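# Index the turntable one hole clockwise, pin seated

## Task

Rotate the turntable forward by exactly one hole, clockwise as viewed from above; the done state requires the plunger's pin pushed fully down into the new hole, the fixture standing upright on the deck, and neither hand touching it.

## Robot and tools

Robot: two arms, left_arm on the +y side of the scene and right_arm on the -y side (image sides may differ). Calibrated bases in the scene frame: left_arm (-0.009, +0.287, +0.038) m, quat_wxyz (+1.000, 0, 0, -0.003); right_arm (+0.046, -0.302, +0.022) m, quat_wxyz (+1.000, 0, 0, 0). right_arm has a five-finger right hand, left_arm its mirror-image left hand. A camera stand sits behind the arms.

Frames: the scene frame has its origin at table height, midway between the nominal bases, +z up and +x out over the table. Hand poses, velocities, targets and wrist-camera poses are reported in each arm's own base frame; fixed cameras and the table use the scene frame. The hand point sits 0.05 m in front of the palm and 0.15 m out from the wrist face; its +z runs along the straight fingers, +y out of the palm, +x across the palm away from the thumb on the right hand (toward the thumb on the left hand). Straight fingertips reach 0.06 to 0.07 m past the point along +z and lie 0.06 m behind it along -y. A bracket on the little-finger side of the wrist can collide with things.

Row layout (shared by execute_actions and move): one flat list of 28 numbers, each in [-1, 1], covering both arms even when only one moves. Order: left_arm dx, dy, dz, rx, ry, rz; then left hand little, ring, middle, index, thumb_bend, thumb_turn, force_limit, speed; then right_arm dx, dy, dz, rx, ry, rz; then right hand in the same eight-number order. The six pose numbers are offsets, not poses: they are measured from that arm's Hand target as it stood when the action or move began, along that arm's base axes, with rotation about the Hand target position. 1.0 equals 0.6 m for dx/dy/dz and 180 degrees for rx/ry/rz, which form a single rotation vector. Sending all zeros re-requests the current Hand target; repeating a nonzero offset moves further again. Translations longer than 1.0 get scaled down along their direction.

Hand numbers are absolute targets, not offsets: for fingers and thumb_bend +1 is straight/open and -1 curled/closed; thumb_turn +1 places the thumb beside the palm, -1 opposite the fingers. force_limit maps -1 to about 0 N and +1 to 10 N at the fingertip (15 N for the two thumb motors). speed rises linearly to full at +0.48 and stays full above; full travel takes 0.49 s. For a soft grip close at speed -0.94 or below. There is no 'no change' value: to keep a hand as is, resend the last eight numbers actually executed for it (or, before any, its hand_measured plus hand_force_limit and hand_speed). A motor only starts when its target changes by 0.002 or more. With the thumb opposed, the hand grips objects about 0.035 to 0.065 m thick, or a handle down to about 0.025 m.

execute_actions(actions, cameras): actions is a list of actions; each action is up to 15 rows, one per 1/30 s step, the last row repeated if fewer. Every row counts from the action's starting Hand target, not the previous row. Images come back only for an empty actions list or when cameras names them (["all"], a list of names, or [] for none).

move(target, speed, blend, blocking, cameras): target is one 28-number row or up to 15 rows, all counted from the same starting Hand targets. speed is the path top speed in m/s, 0.002 to 4.3 (default 0.25), turning at up to twice that in rad/s; one value or one per target. blend, in m, rounds corners between listed targets (0 stops at each). blocking=false returns after about 0.5 s while the motion continues. The path is straight, ignores obstacles and the other arm, and caps at 10 s. Steer around an arm's own base rather than past it. The result adds a move: line, e.g. done, off_target, moving, held or fault, plus limits such as paced (pose clipped) or held (steps withheld).

wait(seconds 0 to 10, cameras) lets time pass with last commands held. stop(cameras) brakes a running move. zoom_image(camera, region [x0, y0, x1, y1] in pixels, at most 504 by 504) magnifies the latest image of cam_high, cam_low, cam_left_wrist or cam_right_wrist. show_instructions() shows the reference pages. finished_scene(scene=1) ends the scene irreversibly.

Results: end_effector_position (m) and end_effector_quat_wxyz per arm in its base frame; Hand target, the commanded pose after clipping, from which the next offsets count; hand_measured, hand_stopped_by (moving, target, force, stalled, fault) and hand_load_n (positive when pushed open), all in the hand-number order; joint positions, velocities and torques; action calls also list some step positions. The arm tracks loosely: 1 to 3 cm sag (sometimes 5) is normal, and orientation is clipped to within 40 degrees per step. If the hand rests short, send the remaining distance as an offset. To stop pressing on something, command back past the current hand point. Joint ranges (rad): waist -2.880 to 2.880, shoulder 0.000 to 3.142, elbow 0.000 to 3.019, wrist pitch -1.693 to 1.571, wrist yaw -1.571 to 1.571, wrist roll -2.094 to 2.094.

Avoid: anything leaving the table, dropping or releasing moving parts, fast impacts with fixed or heavy objects, hard pushes, overloading fingers, and any contact between the two arms or one hand closing on the other. Long stretched holds or pushing at unreachable poses heats motors (MOTOR HOT line at 85 °C; at 100 °C the arm goes limp for 30 to 60 s). Thinking time lets the scene run on.

Each tool is called after ">>>" as a command line: name --argument value for each argument, lists and objects as JSON in quotes; but a table of rows of numbers goes row by row, as --pt "numbers of a row", without its own name.

Reference images:

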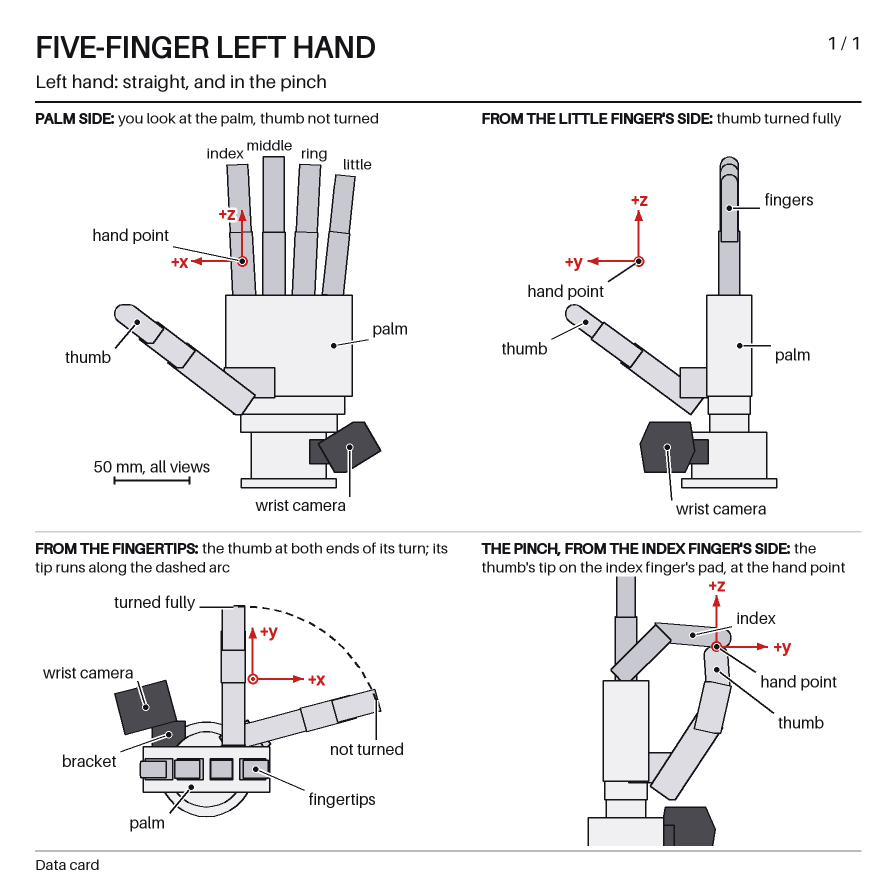

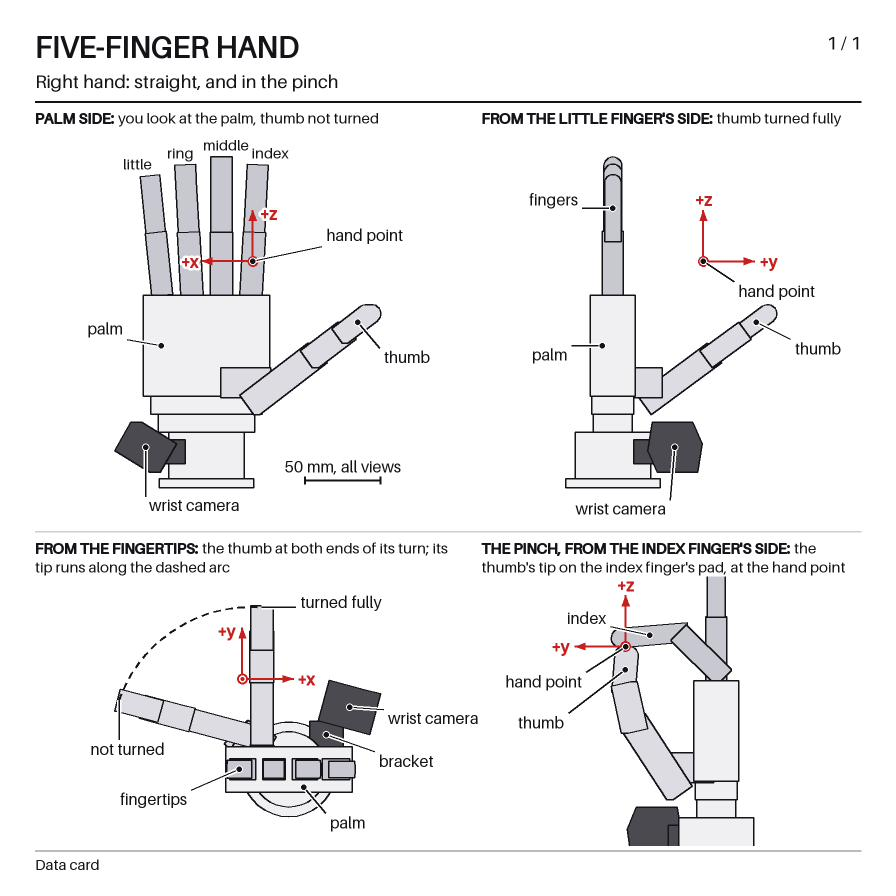

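## Session

>>> execute_actions --actions '[]'

Scene clock: 0.00 s.
left_arm: end_effector_position=(+0.4629, -0.0640, +0.1983) hand_measured=(+1.000, +1.000, +1.000, +1.000, +1.000, +1.000) hand_load_n=(+0.0, +0.0, +0.0, +0.0, +0.0, +0.0) hand_stopped_by=(target, target, target, target, target, target) hand_force_limit=0.00 hand_speed=-0.80 end_effector_quat_wxyz=(+0.111, +0.878, -0.463, -0.048) | right_arm: end_effector_position=(+0.4455, +0.0968, +0.2448) hand_measured=(+1.000, +1.000, +1.000, +1.000, +1.000, +1.000) hand_load_n=(+0.0, +0.0, +0.0, +0.0, +0.0, +0.0) hand_stopped_by=(target, target, target, target, target, target) hand_force_limit=0.00 hand_speed=-0.80 end_effector_quat_wxyz=(+0.197, -0.143, +0.970, +0.000)
Joint positions: left_arm=[0.045 1.776 1.663 -1.655 0.142 -0.542] | right_arm=[0.055 1.21 1.144 -1.109 -0.036 1.341]
Joint velocities: within noise
Joint torques (N m): no reading
Heat: left arm: hottest shoulder 32 °C; right arm: hottest wrist pitch 32 °C.
Hand target: left_arm +0.4691, -0.0637, +0.2006; +0.108, +0.878, -0.463, -0.043 | right_arm +0.4523, +0.0972, +0.2553; +0.208, -0.143, +0.968, -0.001

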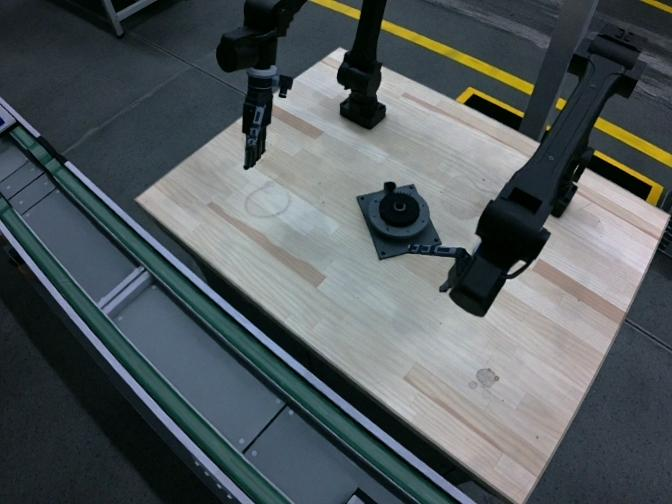

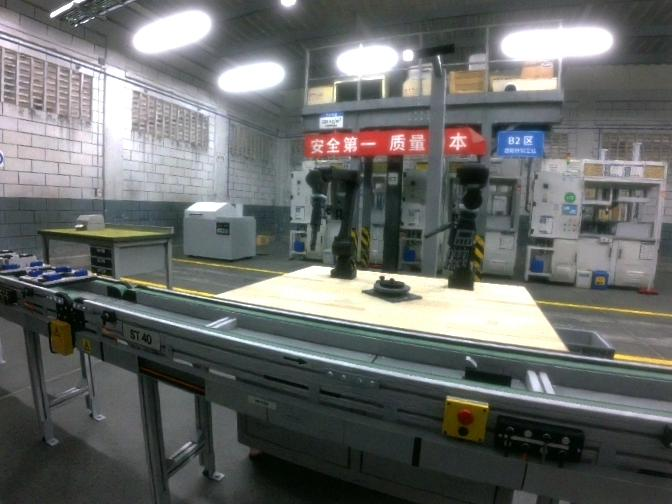

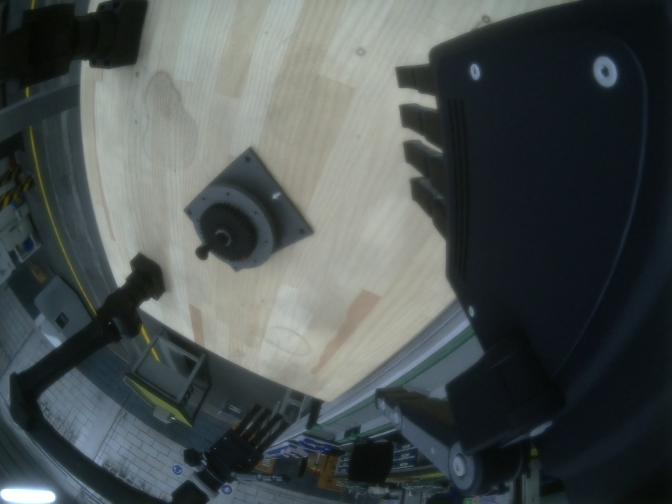

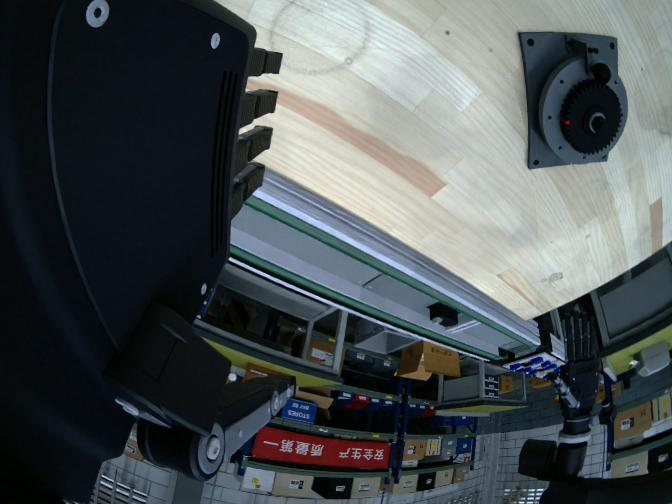

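>>> zoom_image --camera "cam_high" --region '[340, 160, 460, 270]'

>>> zoom_image --camera "cam_left_wrist" --region '[160, 130, 330, 280]'

>>> zoom_image --camera "cam_right_wrist" --region '[500, 10, 660, 190]'

>>> zoom_image --camera "cam_low" --region '[340, 250, 450, 320]'

Scaled by 4.200.

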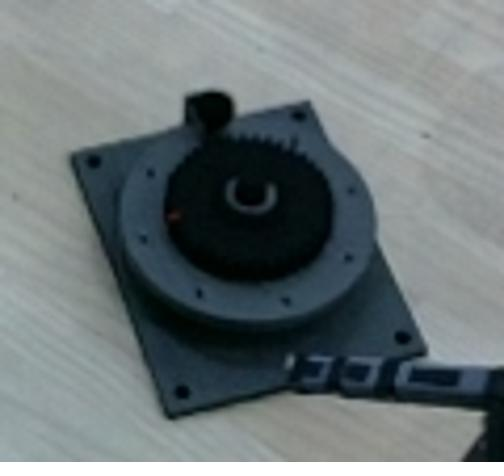

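Scaled by 2.965 from the camera's 672x504 image, which has a finer 960x720 frame.

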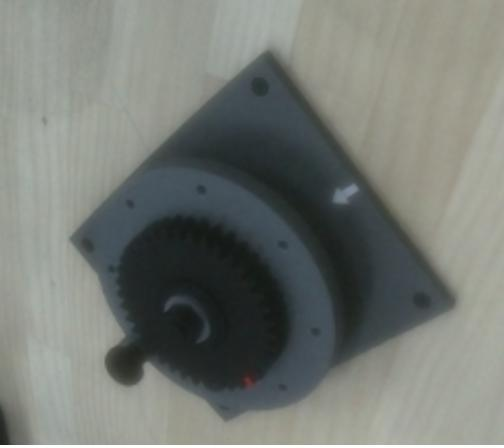

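Scaled by 2.800 from the camera's 672x504 image, which has a finer 960x720 frame.

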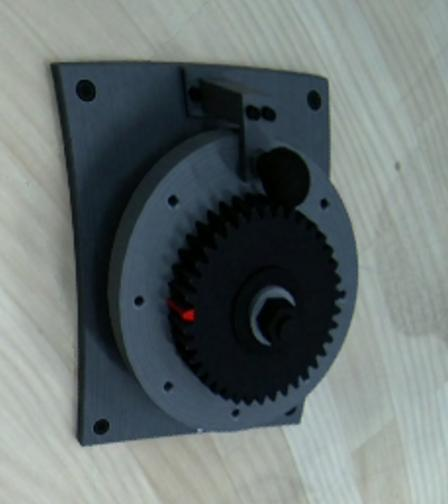

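Scaled by 4.582.

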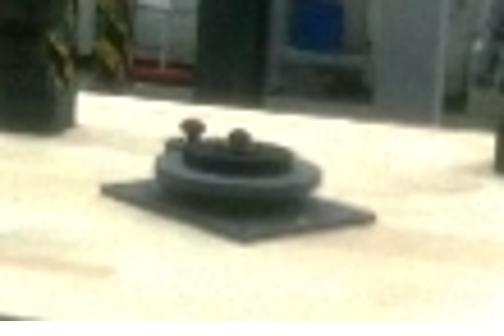

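>>> move --target '[0,0,0,0,0,0,1,1,1,1,1,1,0,-0.8,-0.362,0.295,-0.06,0,0,0.217,1,1,1,1,1,1,0,-0.8]' --speed 0.2 --cameras '["all"]'

Scene clock: 116.30 s.
left_arm: end_effector_position=(+0.4629, -0.0640, +0.1983) hand_measured=(+1.000, +1.000, +1.000, +1.000, +1.000, +1.000) hand_load_n=(+0.0, +0.0, +0.0, +0.5, +0.0, +0.0) hand_stopped_by=(target, target, target, target, target, target) hand_force_limit=0.00 hand_speed=-0.80 end_effector_quat_wxyz=(+0.111, +0.878, -0.463, -0.048) | right_arm: end_effector_position=(+0.2376, +0.2726, +0.2181) hand_measured=(+1.000, +1.000, +1.000, +1.000, +1.000, +1.000) hand_load_n=(+0.0, +0.0, +0.0, +0.0, +0.0, +0.0) hand_stopped_by=(target, target, target, target, target, target) hand_force_limit=0.00 hand_speed=-0.80 end_effector_quat_wxyz=(+0.191, -0.459, +0.865, +0.068)
Joint positions: left_arm=[0.045 1.776 1.663 -1.655 0.142 -0.542] | right_arm=[0.626 0.96 0.898 -1.109 -0.08 1.236]
Joint torques (N m): left_arm=[-0.15 -17.9 10.96 -0.01 0.1 0.07] | right_arm=[0.97 -5.13 8.73 1.48 -0.04 0.02]
Heat: left arm: hottest shoulder 36 °C; right arm: hottest elbow 33 °C.
Hand target: left_arm +0.4691, -0.0637, +0.2006; +0.108, +0.878, -0.463, -0.043 | right_arm +0.2351, +0.2742, +0.2192; +0.196, -0.458, +0.864, +0.069
Off the commanded pose: left_arm 0.007 m, 1 deg | right_arm 0.003 m, 1 deg.
move: done
camera_calibration:
cam_right_wrist: T_world_to_cam=[[-0.91273, 0.372236, -0.168418, 0.15709], [0.0934227, 0.591447, 0.800913, -0.364206], [0.397739, 0.715283, -0.574607, -0.0492364], [0, 0, 0, 1]] pos_world=[0.196989, 0.192152, 0.289863]

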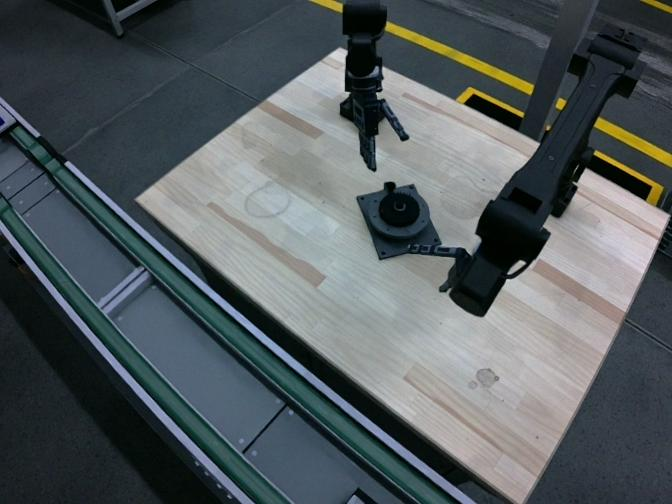

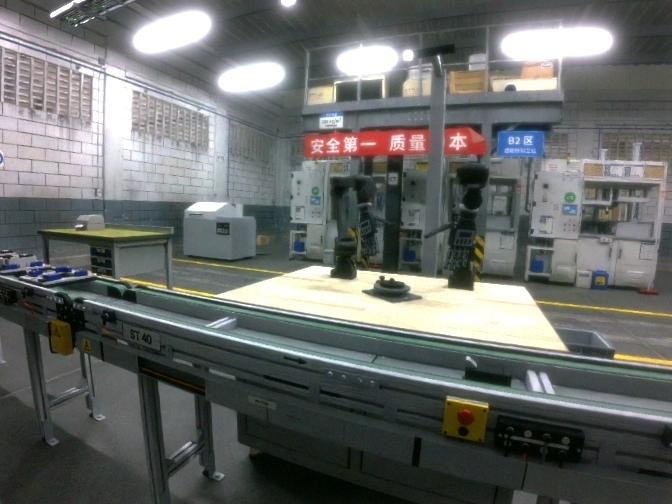

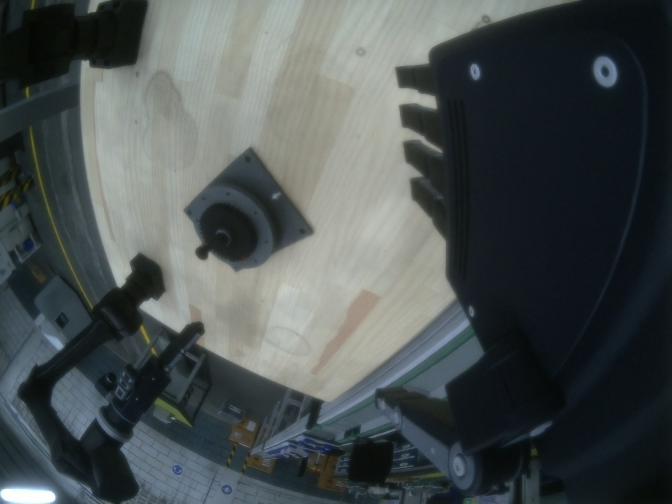

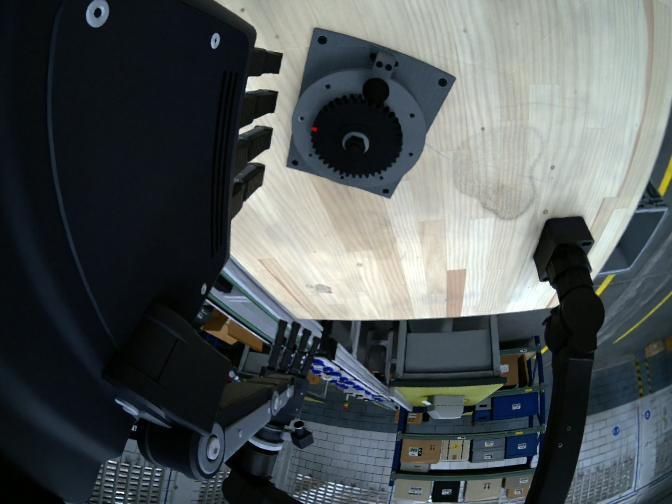

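>>> zoom_image --camera "cam_right_wrist" --region '[270, 10, 470, 210]'

>>> zoom_image --camera "cam_right_wrist" --region '[350, 40, 420, 110]'

Scaled by 2.520 from the camera's 672x504 image, which has a finer 960x720 frame.

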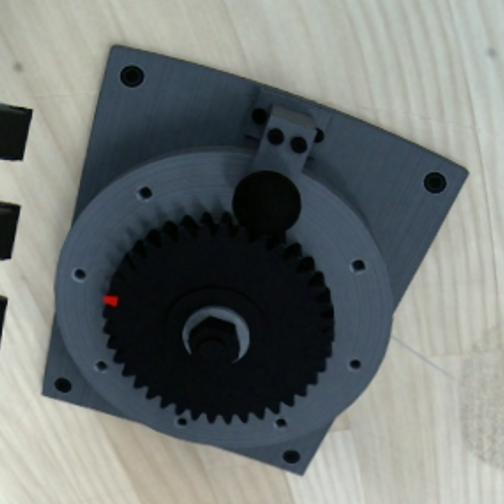

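Scaled by 7.200 from the camera's 672x504 image, which has a finer 960x720 frame.

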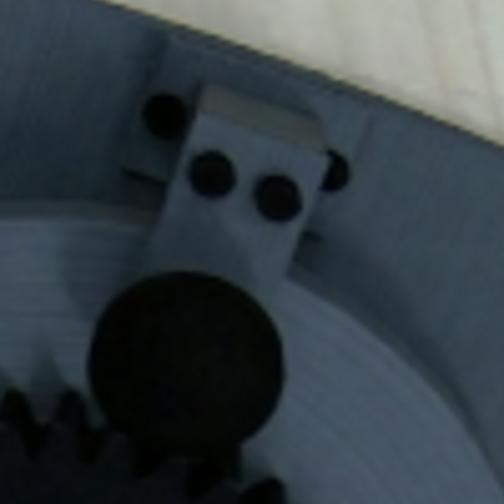

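>>> zoom_image --camera "cam_low" --region '[360, 264, 430, 306]'

>>> zoom_image --camera "cam_left_wrist" --region '[180, 200, 260, 280]'

Scaled by 7.200.

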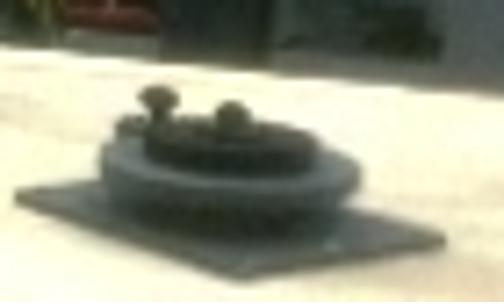

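Scaled by 6.300 from the camera's 672x504 image, which has a finer 960x720 frame.

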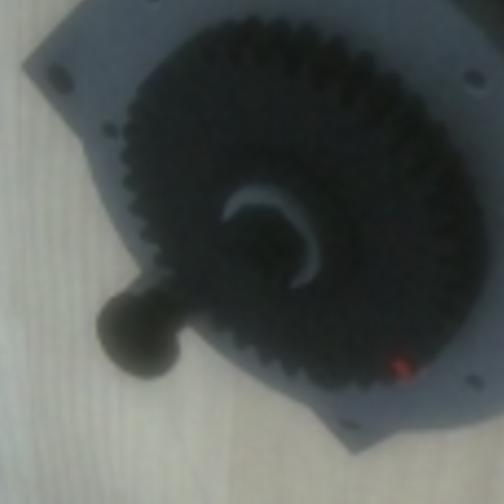

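>>> move --target '[0,0,0,0,0,0,1,1,1,1,1,1,0,-0.8,-0.0243,-0.0017,-0.115,-0.0857,-0.2803,0.403,-1,-1,0.4,0.4,0.5,-1,0,0]' --speed 0.25 --cameras '["cam_high","cam_right_wrist","cam_low"]'

Scene clock: 373.13 s.
left_arm: end_effector_position=(+0.4629, -0.0640, +0.1983) hand_measured=(+1.000, +1.000, +1.000, +1.000, +1.000, +1.000) hand_load_n=(+0.0, +0.0, +0.0, +0.0, +0.0, +0.0) hand_stopped_by=(target, target, target, target, target, target) hand_force_limit=0.00 hand_speed=-0.80 end_effector_quat_wxyz=(+0.111, +0.878, -0.463, -0.048) | right_arm: end_effector_position=(+0.2224, +0.2710, +0.1483) hand_measured=(-1.000, -1.000, +0.400, +0.400, +0.500, -1.000) hand_load_n=(+0.0, +0.0, +0.0, +0.0, +0.0, +0.0) hand_stopped_by=(target, target, target, target, target, target) hand_force_limit=0.00 hand_speed=0.00 end_effector_quat_wxyz=(-0.379, +0.869, -0.294, +0.122)
Joint positions: left_arm=[0.045 1.776 1.663 -1.655 0.142 -0.542] | right_arm=[0.74 0.867 0.636 -0.531 -0.141 -0.118]
Joint torques (N m): left_arm=[-0.5 -18.08 10.63 0.18 0.13 0.03] | right_arm=[0.56 -4.37 9.01 2.28 -0.23 -0.21]
Heat: left arm: hottest shoulder 36 °C; right arm: hottest elbow 33 °C.
Hand target: left_arm +0.4691, -0.0637, +0.2006; +0.108, +0.878, -0.463, -0.043 | right_arm +0.2206, +0.2731, +0.1502; -0.387, +0.869, -0.282, +0.126
Off the commanded pose: left_arm 0.007 m, 1 deg | right_arm 0.003 m, 2 deg.
move: done
camera_calibration:
cam_right_wrist: T_world_to_cam=[[-0.205549, -0.65906, -0.723456, 0.336478], [-0.973394, 0.0611905, 0.220817, 0.16101], [-0.101263, 0.749597, -0.654103, 0.0312345], [0, 0, 0, 1]] pos_world=[0.229051, 0.188494, 0.228304]
Images, in order (width x height): cam_high 672x504, cam_low 672x504, cam_right_wrist 672x504.

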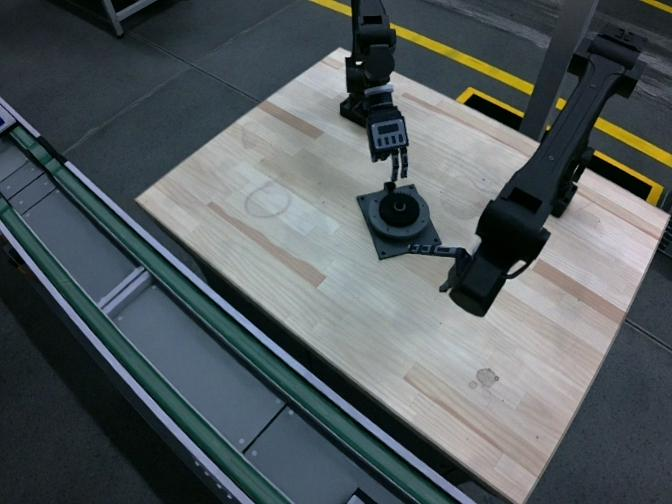

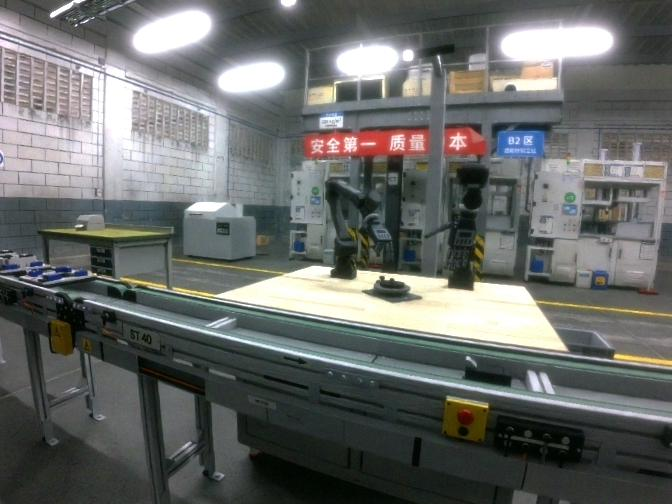

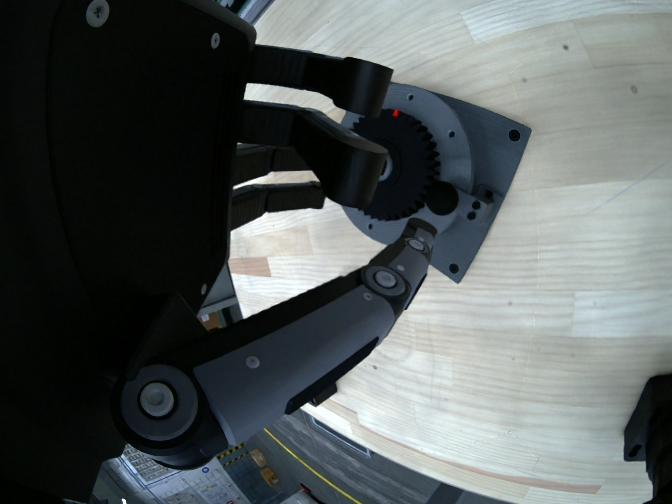

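>>> move --target '[0,0,0,0,0,0,1,1,1,1,1,1,0,-0.8,0.0085,0.0017,-0.095,0,0,0,-1,-1,0.15,0.15,0.5,-1,0,0]' --speed 0.15 --cameras '["cam_high","cam_right_wrist"]'

Scene clock: 396.57 s.
left_arm: end_effector_position=(+0.4629, -0.0640, +0.1983) hand_measured=(+1.000, +1.000, +1.000, +1.000, +1.000, +1.000) hand_load_n=(+0.0, +0.0, +0.0, +0.0, +0.0, +0.0) hand_stopped_by=(target, target, target, target, target, target) hand_force_limit=0.00 hand_speed=-0.80 end_effector_quat_wxyz=(+0.111, +0.878, -0.463, -0.048) | right_arm: end_effector_position=(+0.2241, +0.2739, +0.0989) hand_measured=(-1.000, -1.000, +0.150, +0.150, +0.500, -1.000) hand_load_n=(+0.0, +0.0, +0.0, +0.0, +0.0, +0.0) hand_stopped_by=(target, target, target, target, target, target) hand_force_limit=0.00 hand_speed=0.00 end_effector_quat_wxyz=(-0.389, +0.866, -0.286, +0.125)
Joint positions: left_arm=[0.045 1.776 1.663 -1.655 0.142 -0.542] | right_arm=[0.74 0.924 0.518 -0.332 -0.149 -0.126]
Joint torques (N m): left_arm=[-0.62 -17.9 10.71 0.14 0.11 0.04] | right_arm=[-0.38 -2.14 8.75 2.39 -0.23 -0.2]
Heat: left arm: hottest shoulder 36 °C; right arm: hottest elbow 35 °C.
Hand target: left_arm +0.4691, -0.0637, +0.2006; +0.108, +0.878, -0.463, -0.043 | right_arm +0.2257, +0.2742, +0.0934; -0.387, +0.869, -0.282, +0.126
Off the commanded pose: left_arm 0.007 m, 1 deg | right_arm 0.006 m, 1 deg.
move: done
camera_calibration:
cam_right_wrist: T_world_to_cam=[[-0.184223, -0.648866, -0.738265, 0.297017], [-0.978048, 0.0465941, 0.203105, 0.18026], [-0.0973892, 0.759475, -0.643206, -0.00773484], [0, 0, 0, 1]] pos_world=[0.230267, 0.190199, 0.17769]
Images, in order (width x height): cam_high 672x504, cam_right_wrist 672x504.

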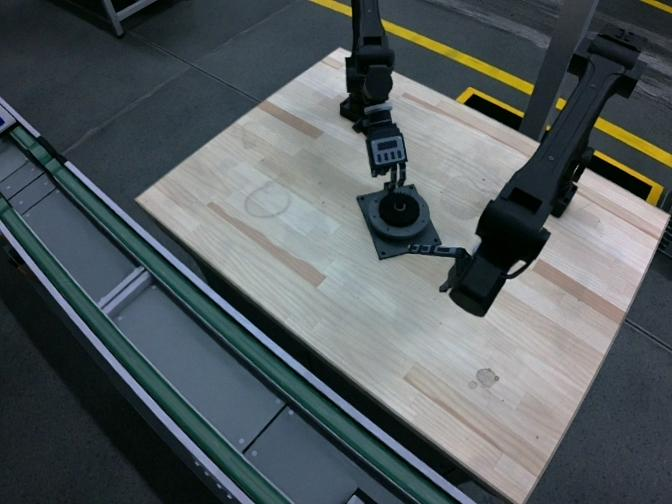

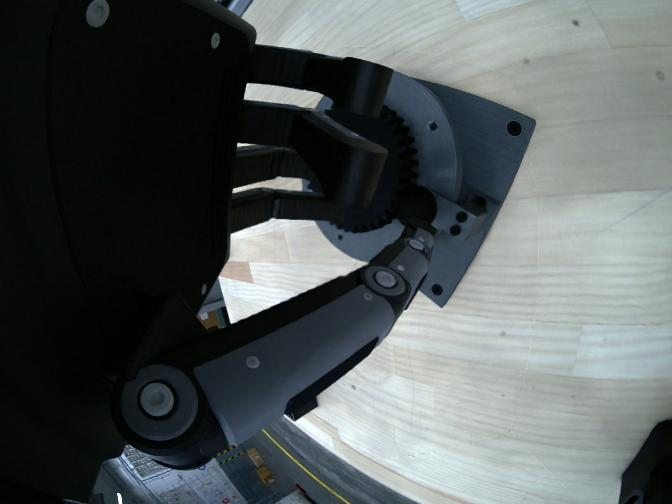

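>>> move --target '[0,0,0,0,0,0,1,1,1,1,1,1,0,-0.8,0.0057,-0.0027,-0.0567,0,0,0,-1,-1,0.15,0.15,0.5,-1,0,0]' --speed 0.1 --cameras '["cam_high","cam_right_wrist","cam_left_wrist"]'

>>> zoom_image --camera "cam_left_wrist" --region '[150, 200, 300, 320]'

>>> zoom_image --camera "cam_right_wrist" --region '[280, 100, 530, 350]'

Scene clock: 428.57 s.
left_arm: end_effector_position=(+0.4629, -0.0640, +0.1983) hand_measured=(+1.000, +1.000, +1.000, +1.000, +1.000, +1.000) hand_load_n=(+0.0, +0.0, +0.0, +0.0, +0.0, +0.0) hand_stopped_by=(target, target, target, target, target, target) hand_force_limit=0.00 hand_speed=-0.80 end_effector_quat_wxyz=(+0.111, +0.878, -0.463, -0.048) | right_arm: end_effector_position=(+0.2272, +0.2761, +0.0678) hand_measured=(-1.000, -1.000, +0.150, +0.150, +0.500, -1.000) hand_load_n=(+0.0, +0.0, -0.5, +0.0, +0.0, +0.0) hand_stopped_by=(target, target, target, target, target, target) hand_force_limit=0.00 hand_speed=0.00 end_effector_quat_wxyz=(-0.393, +0.866, -0.282, +0.125)
Joint positions: left_arm=[0.045 1.776 1.663 -1.655 0.142 -0.542] | right_arm=[0.735 0.995 0.461 -0.198 -0.159 -0.135]
Joint torques (N m): left_arm=[-0.21 -17.85 10.7 0.23 0.07 0.03] | right_arm=[-1.32 -2.43 7.94 2.35 -0.22 -0.19]
Heat: left arm: hottest shoulder 36 °C; right arm: hottest elbow 35 °C.
Hand target: left_arm +0.4691, -0.0637, +0.2006; +0.108, +0.878, -0.463, -0.043 | right_arm +0.2291, +0.2725, +0.0592; -0.387, +0.869, -0.282, +0.126
Off the commanded pose: left_arm 0.007 m, 1 deg | right_arm 0.009 m, 1 deg.
move: done
camera_calibration:
cam_right_wrist: T_world_to_cam=[[-0.175497, -0.646626, -0.742345, 0.273745], [-0.979291, 0.037342, 0.198985, 0.19257], [-0.100948, 0.761893, -0.639788, -0.0292412], [0, 0, 0, 1]] pos_world=[0.233672, 0.192099, 0.146187]
Images, in order (width x height): cam_high 672x504, cam_left_wrist 672x504, cam_right_wrist 672x504.

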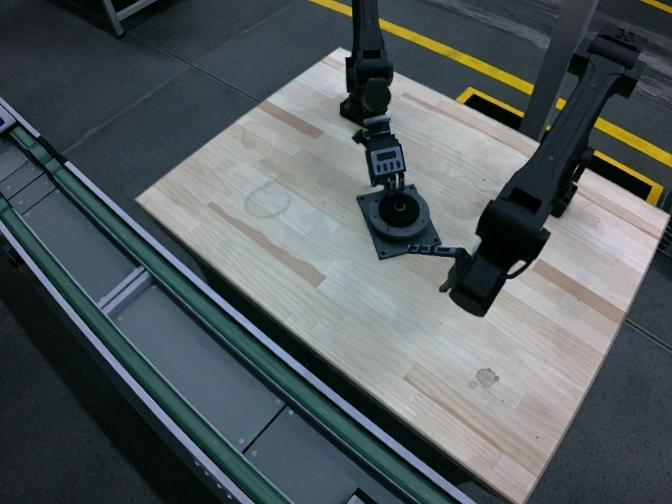

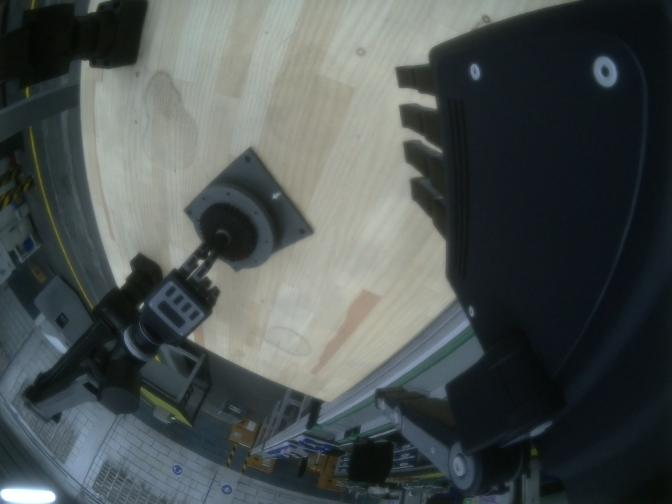

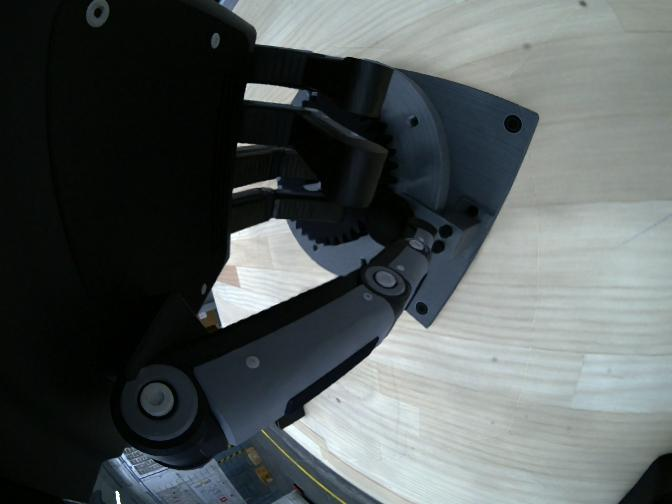

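Scaled by 3.360 from the camera's 672x504 image, which has a finer 960x720 frame.

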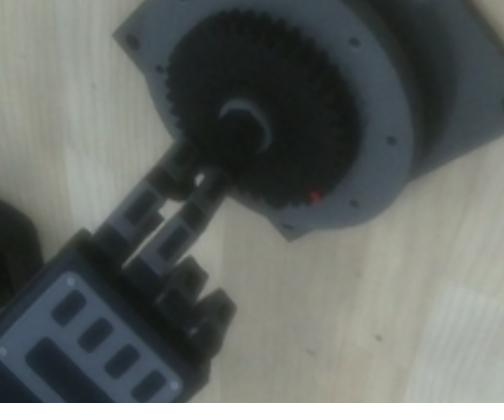

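Scaled by 2.016 from the camera's 672x504 image, which has a finer 960x720 frame.

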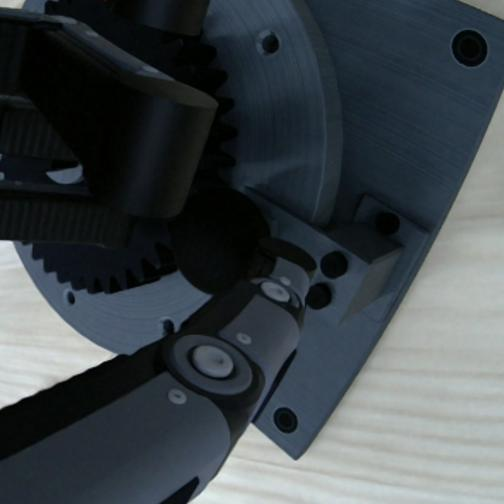

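>>> move --target '[0,0,0,0,0,0,1,1,1,1,1,1,0,-0.8,-0.0008,-0.0067,-0.024,0,0,0,-1,-1,0.15,0.15,0.5,-1,0,0]' --speed 0.06 --cameras '["cam_right_wrist","cam_left_wrist"]'

>>> zoom_image --camera "cam_right_wrist" --region '[280, 100, 530, 350]'

>>> zoom_image --camera "cam_left_wrist" --region '[180, 200, 260, 280]'

Scene clock: 438.43 s.
left_arm: end_effector_position=(+0.4629, -0.0640, +0.1983) hand_measured=(+1.000, +1.000, +1.000, +1.000, +1.000, +1.000) hand_load_n=(+0.0, +0.0, +0.0, +0.0, +0.0, -0.5) hand_stopped_by=(target, target, target, target, target, target) hand_force_limit=0.00 hand_speed=-0.80 end_effector_quat_wxyz=(+0.111, +0.878, -0.463, -0.048) | right_arm: end_effector_position=(+0.2308, +0.2782, +0.0658) hand_measured=(-1.000, -1.000, +0.150, +0.150, +0.500, -1.000) hand_load_n=(+0.0, +0.0, -3.5, +0.0, +0.0, +0.0) hand_stopped_by=(target, target, target, target, target, target) hand_force_limit=0.00 hand_speed=0.00 end_effector_quat_wxyz=(-0.407, +0.860, -0.279, +0.129)
Joint positions: left_arm=[0.045 1.776 1.663 -1.655 0.142 -0.542] | right_arm=[0.727 1.001 0.442 -0.142 -0.171 -0.137]
Joint torques (N m): left_arm=[0.03 -17.73 10.59 0.03 0.09 0.03] | right_arm=[-1.26 -1.49 6.94 2.11 -0.08 -0.25]
Heat: left arm: hottest shoulder 36 °C; right arm: hottest elbow 35 °C.
Hand target: left_arm +0.4691, -0.0637, +0.2006; +0.108, +0.878, -0.463, -0.043 | right_arm +0.2286, +0.2685, +0.0448; -0.387, +0.869, -0.282, +0.126
Off the commanded pose: left_arm 0.007 m, 1 deg | right_arm 0.023 m, 2 deg.
move: off_target (right_arm)
camera_calibration:
cam_right_wrist: T_world_to_cam=[[-0.159693, -0.627307, -0.762223, 0.266476], [-0.98306, 0.0306984, 0.180696, 0.200321], [-0.0899531, 0.778167, -0.621583, -0.0399707], [0, 0, 0, 1]] pos_world=[0.235886, 0.192116, 0.142071]
Images, in order (width x height): cam_left_wrist 672x504, cam_right_wrist 672x504.

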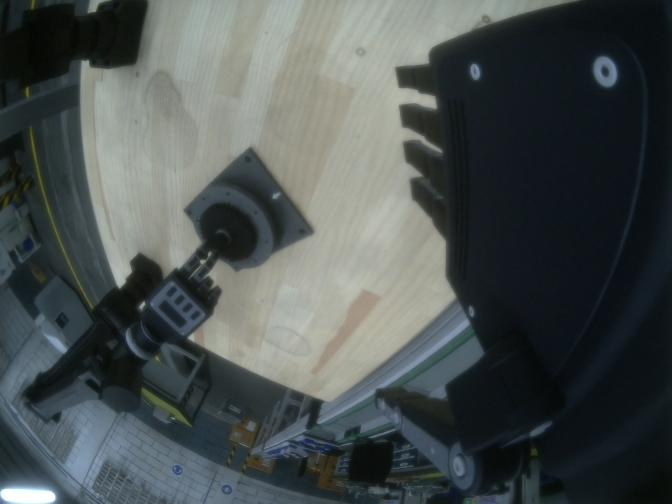

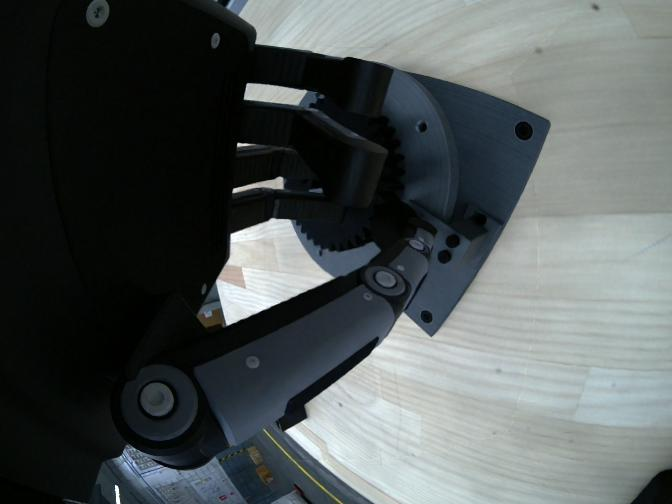

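Scaled by 2.016 from the camera's 672x504 image, which has a finer 960x720 frame.

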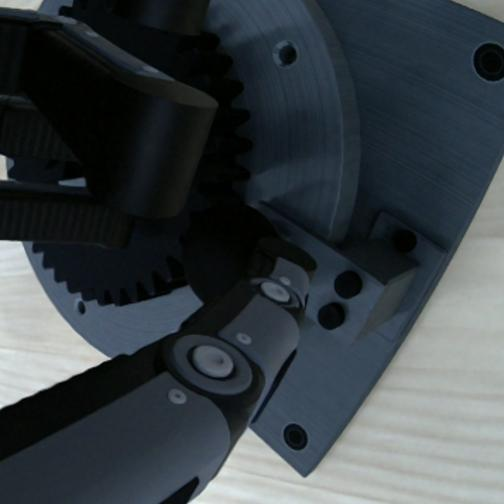

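Scaled by 6.300 from the camera's 672x504 image, which has a finer 960x720 frame.

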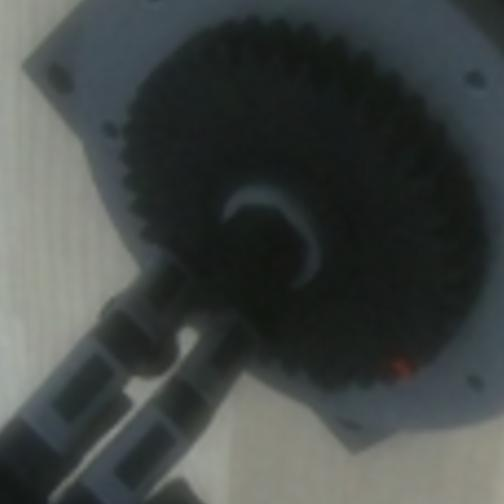

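>>> move --pt "0 0 0 0 0 0 1 1 1 1 1 1 0 -0.8 0 0.005 0.07 0 0 0 -1 -1 0.15 0.15 0.5 -1 0 0" --pt "0 0 0 0 0 0 1 1 1 1 1 1 0 -0.8 -0.004 0.0032 0.092 0.0989 -0.0719 0 -1 -1 0.15 0.15 0.4 -1 0 0" --speed '[0.1,0.2]' --cameras '["cam_right_wrist","cam_high"]'

Scene clock: 495.80 s.
left_arm: end_effector_position=(+0.4629, -0.0640, +0.1983) hand_measured=(+1.000, +1.000, +1.000, +1.000, +1.000, +1.000) hand_load_n=(+0.0, +0.0, +0.0, +0.0, +0.0, +0.0) hand_stopped_by=(target, target, target, target, target, target) hand_force_limit=0.00 hand_speed=-0.80 end_effector_quat_wxyz=(+0.111, +0.878, -0.463, -0.048) | right_arm: end_effector_position=(+0.2244, +0.2721, +0.0981) hand_measured=(-1.000, -1.000, +0.150, +0.150, +0.400, -1.000) hand_load_n=(+0.0, +0.0, +0.0, +0.0, +0.0, +0.0) hand_stopped_by=(target, target, target, target, target, target) hand_force_limit=0.00 hand_speed=0.00 end_effector_quat_wxyz=(-0.540, +0.785, -0.248, +0.175)
Joint positions: left_arm=[0.045 1.776 1.663 -1.655 0.142 -0.542] | right_arm=[0.674 0.788 0.25 0.16 -0.259 -0.109]
Joint torques (N m): left_arm=[-0.5 -17.44 10.7 0.23 0.05 0.04] | right_arm=[-0.91 -2.14 8.25 2.59 -0.25 0.01]
Heat: left arm: hottest elbow 37 °C; right arm: hottest elbow 33 °C.
Hand target: left_arm +0.4691, -0.0637, +0.2006; +0.108, +0.878, -0.463, -0.043 | right_arm +0.2262, +0.2704, +0.1000; -0.546, +0.779, -0.253, +0.178
Off the commanded pose: left_arm 0.007 m, 1 deg | right_arm 0.003 m, 1 deg.
move: done
camera_calibration:
cam_right_wrist: T_world_to_cam=[[0.0124881, -0.411235, -0.911444, 0.203452], [-0.999908, -0.000347283, -0.0135435, 0.219711], [0.00525303, 0.911529, -0.411202, -0.0939874], [0, 0, 0, 1]] pos_world=[0.217644, 0.169415, 0.149763]
Images, in order (width x height): cam_high 672x504, cam_right_wrist 672x504.

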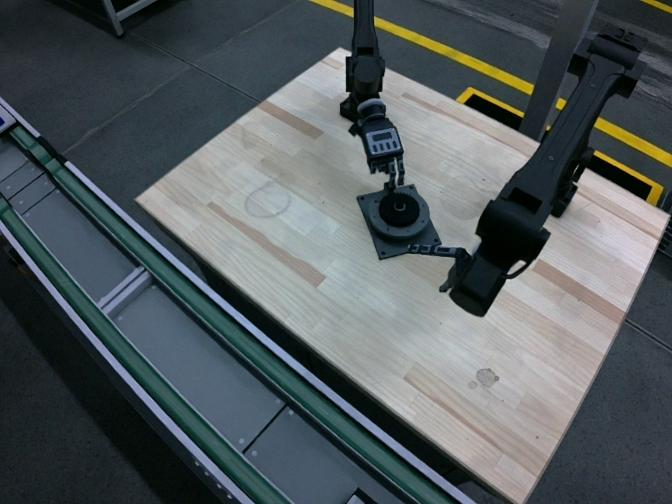

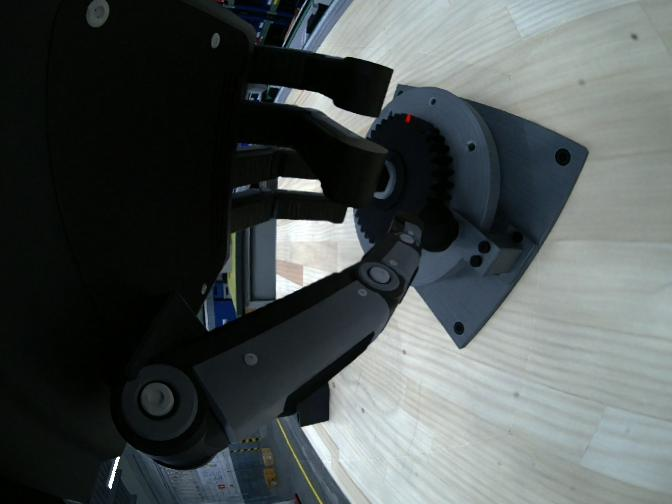

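>>> zoom_image --camera "cam_right_wrist" --region '[340, 150, 540, 300]'

Scaled by 2.520 from the camera's 672x504 image, which has a finer 960x720 frame.

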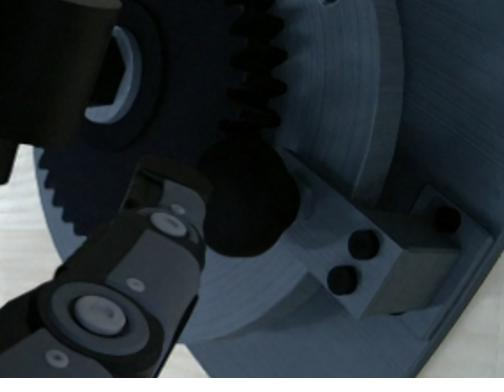

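>>> move --target '[0,0,0,0,0,0,1,1,1,1,1,1,0,-0.8,0.001,-0.002,-0.055,0,0,0,-1,-1,0.15,0.15,0.4,-1,0,0]' --speed 0.08 --cameras '["cam_right_wrist","cam_left_wrist"]'

>>> zoom_image --camera "cam_right_wrist" --region '[300, 120, 500, 320]'

>>> zoom_image --camera "cam_left_wrist" --region '[170, 200, 260, 290]'

Scene clock: 504.50 s.
left_arm: end_effector_position=(+0.4629, -0.0640, +0.1983) hand_measured=(+1.000, +1.000, +1.000, +1.000, +1.000, +1.000) hand_load_n=(+0.0, +0.0, +0.0, -0.5, +0.0, +0.0) hand_stopped_by=(target, target, target, target, target, target) hand_force_limit=0.00 hand_speed=-0.80 end_effector_quat_wxyz=(+0.111, +0.878, -0.463, -0.048) | right_arm: end_effector_position=(+0.2256, +0.2716, +0.0710) hand_measured=(-1.000, -1.000, +0.150, +0.150, +0.400, -1.000) hand_load_n=(+0.0, +0.0, +0.0, +0.0, +0.0, +0.0) hand_stopped_by=(target, target, target, target, target, target) hand_force_limit=0.00 hand_speed=0.00 end_effector_quat_wxyz=(-0.546, +0.780, -0.246, +0.179)
Joint positions: left_arm=[0.045 1.776 1.663 -1.655 0.142 -0.542] | right_arm=[0.668 0.898 0.187 0.352 -0.265 -0.109]
Joint torques (N m): left_arm=[-0.38 -17.96 10.66 0.14 0.12 -0.02] | right_arm=[-1.14 -0.85 7.61 2.63 -0.25 -0.02]
Heat: left arm: hottest elbow 37 °C; right arm: hottest elbow 33 °C.
Hand target: left_arm +0.4691, -0.0637, +0.2006; +0.108, +0.878, -0.463, -0.043 | right_arm +0.2268, +0.2692, +0.0670; -0.546, +0.779, -0.253, +0.177
Off the commanded pose: left_arm 0.007 m, 1 deg | right_arm 0.005 m, 1 deg.
move: done
camera_calibration:
cam_right_wrist: T_world_to_cam=[[0.0245546, -0.398881, -0.916674, 0.172813], [-0.999633, 0.000672565, -0.0270695, 0.221042], [0.011414, 0.917002, -0.398719, -0.108444], [0, 0, 0, 1]] pos_world=[0.217955, 0.168227, 0.121158]
Images, in order (width x height): cam_left_wrist 672x504, cam_right_wrist 672x504.

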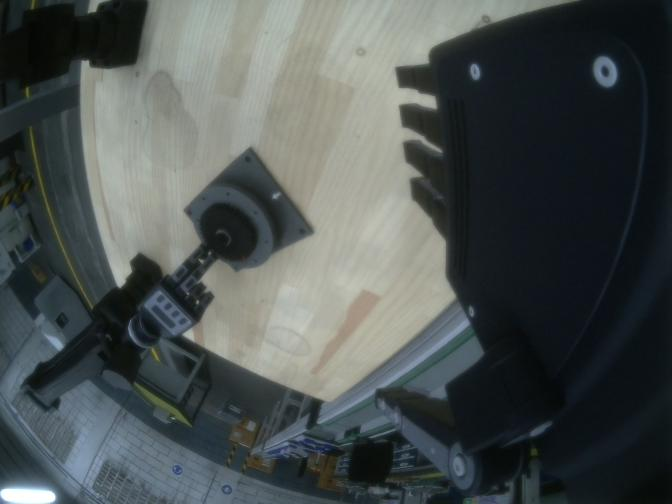

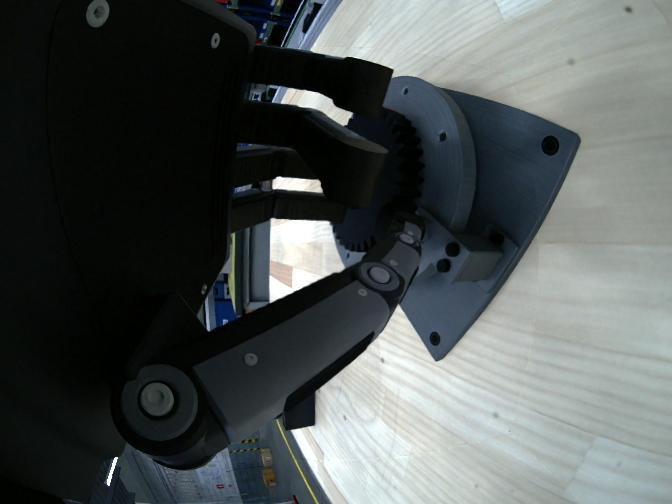

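Scaled by 2.520 from the camera's 672x504 image, which has a finer 960x720 frame.

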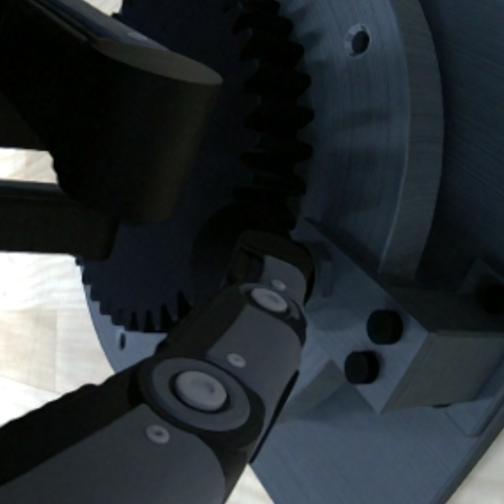

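Scaled by 5.600 from the camera's 672x504 image, which has a finer 960x720 frame.

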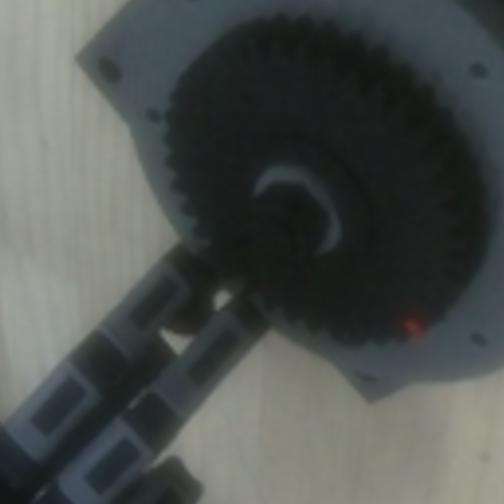

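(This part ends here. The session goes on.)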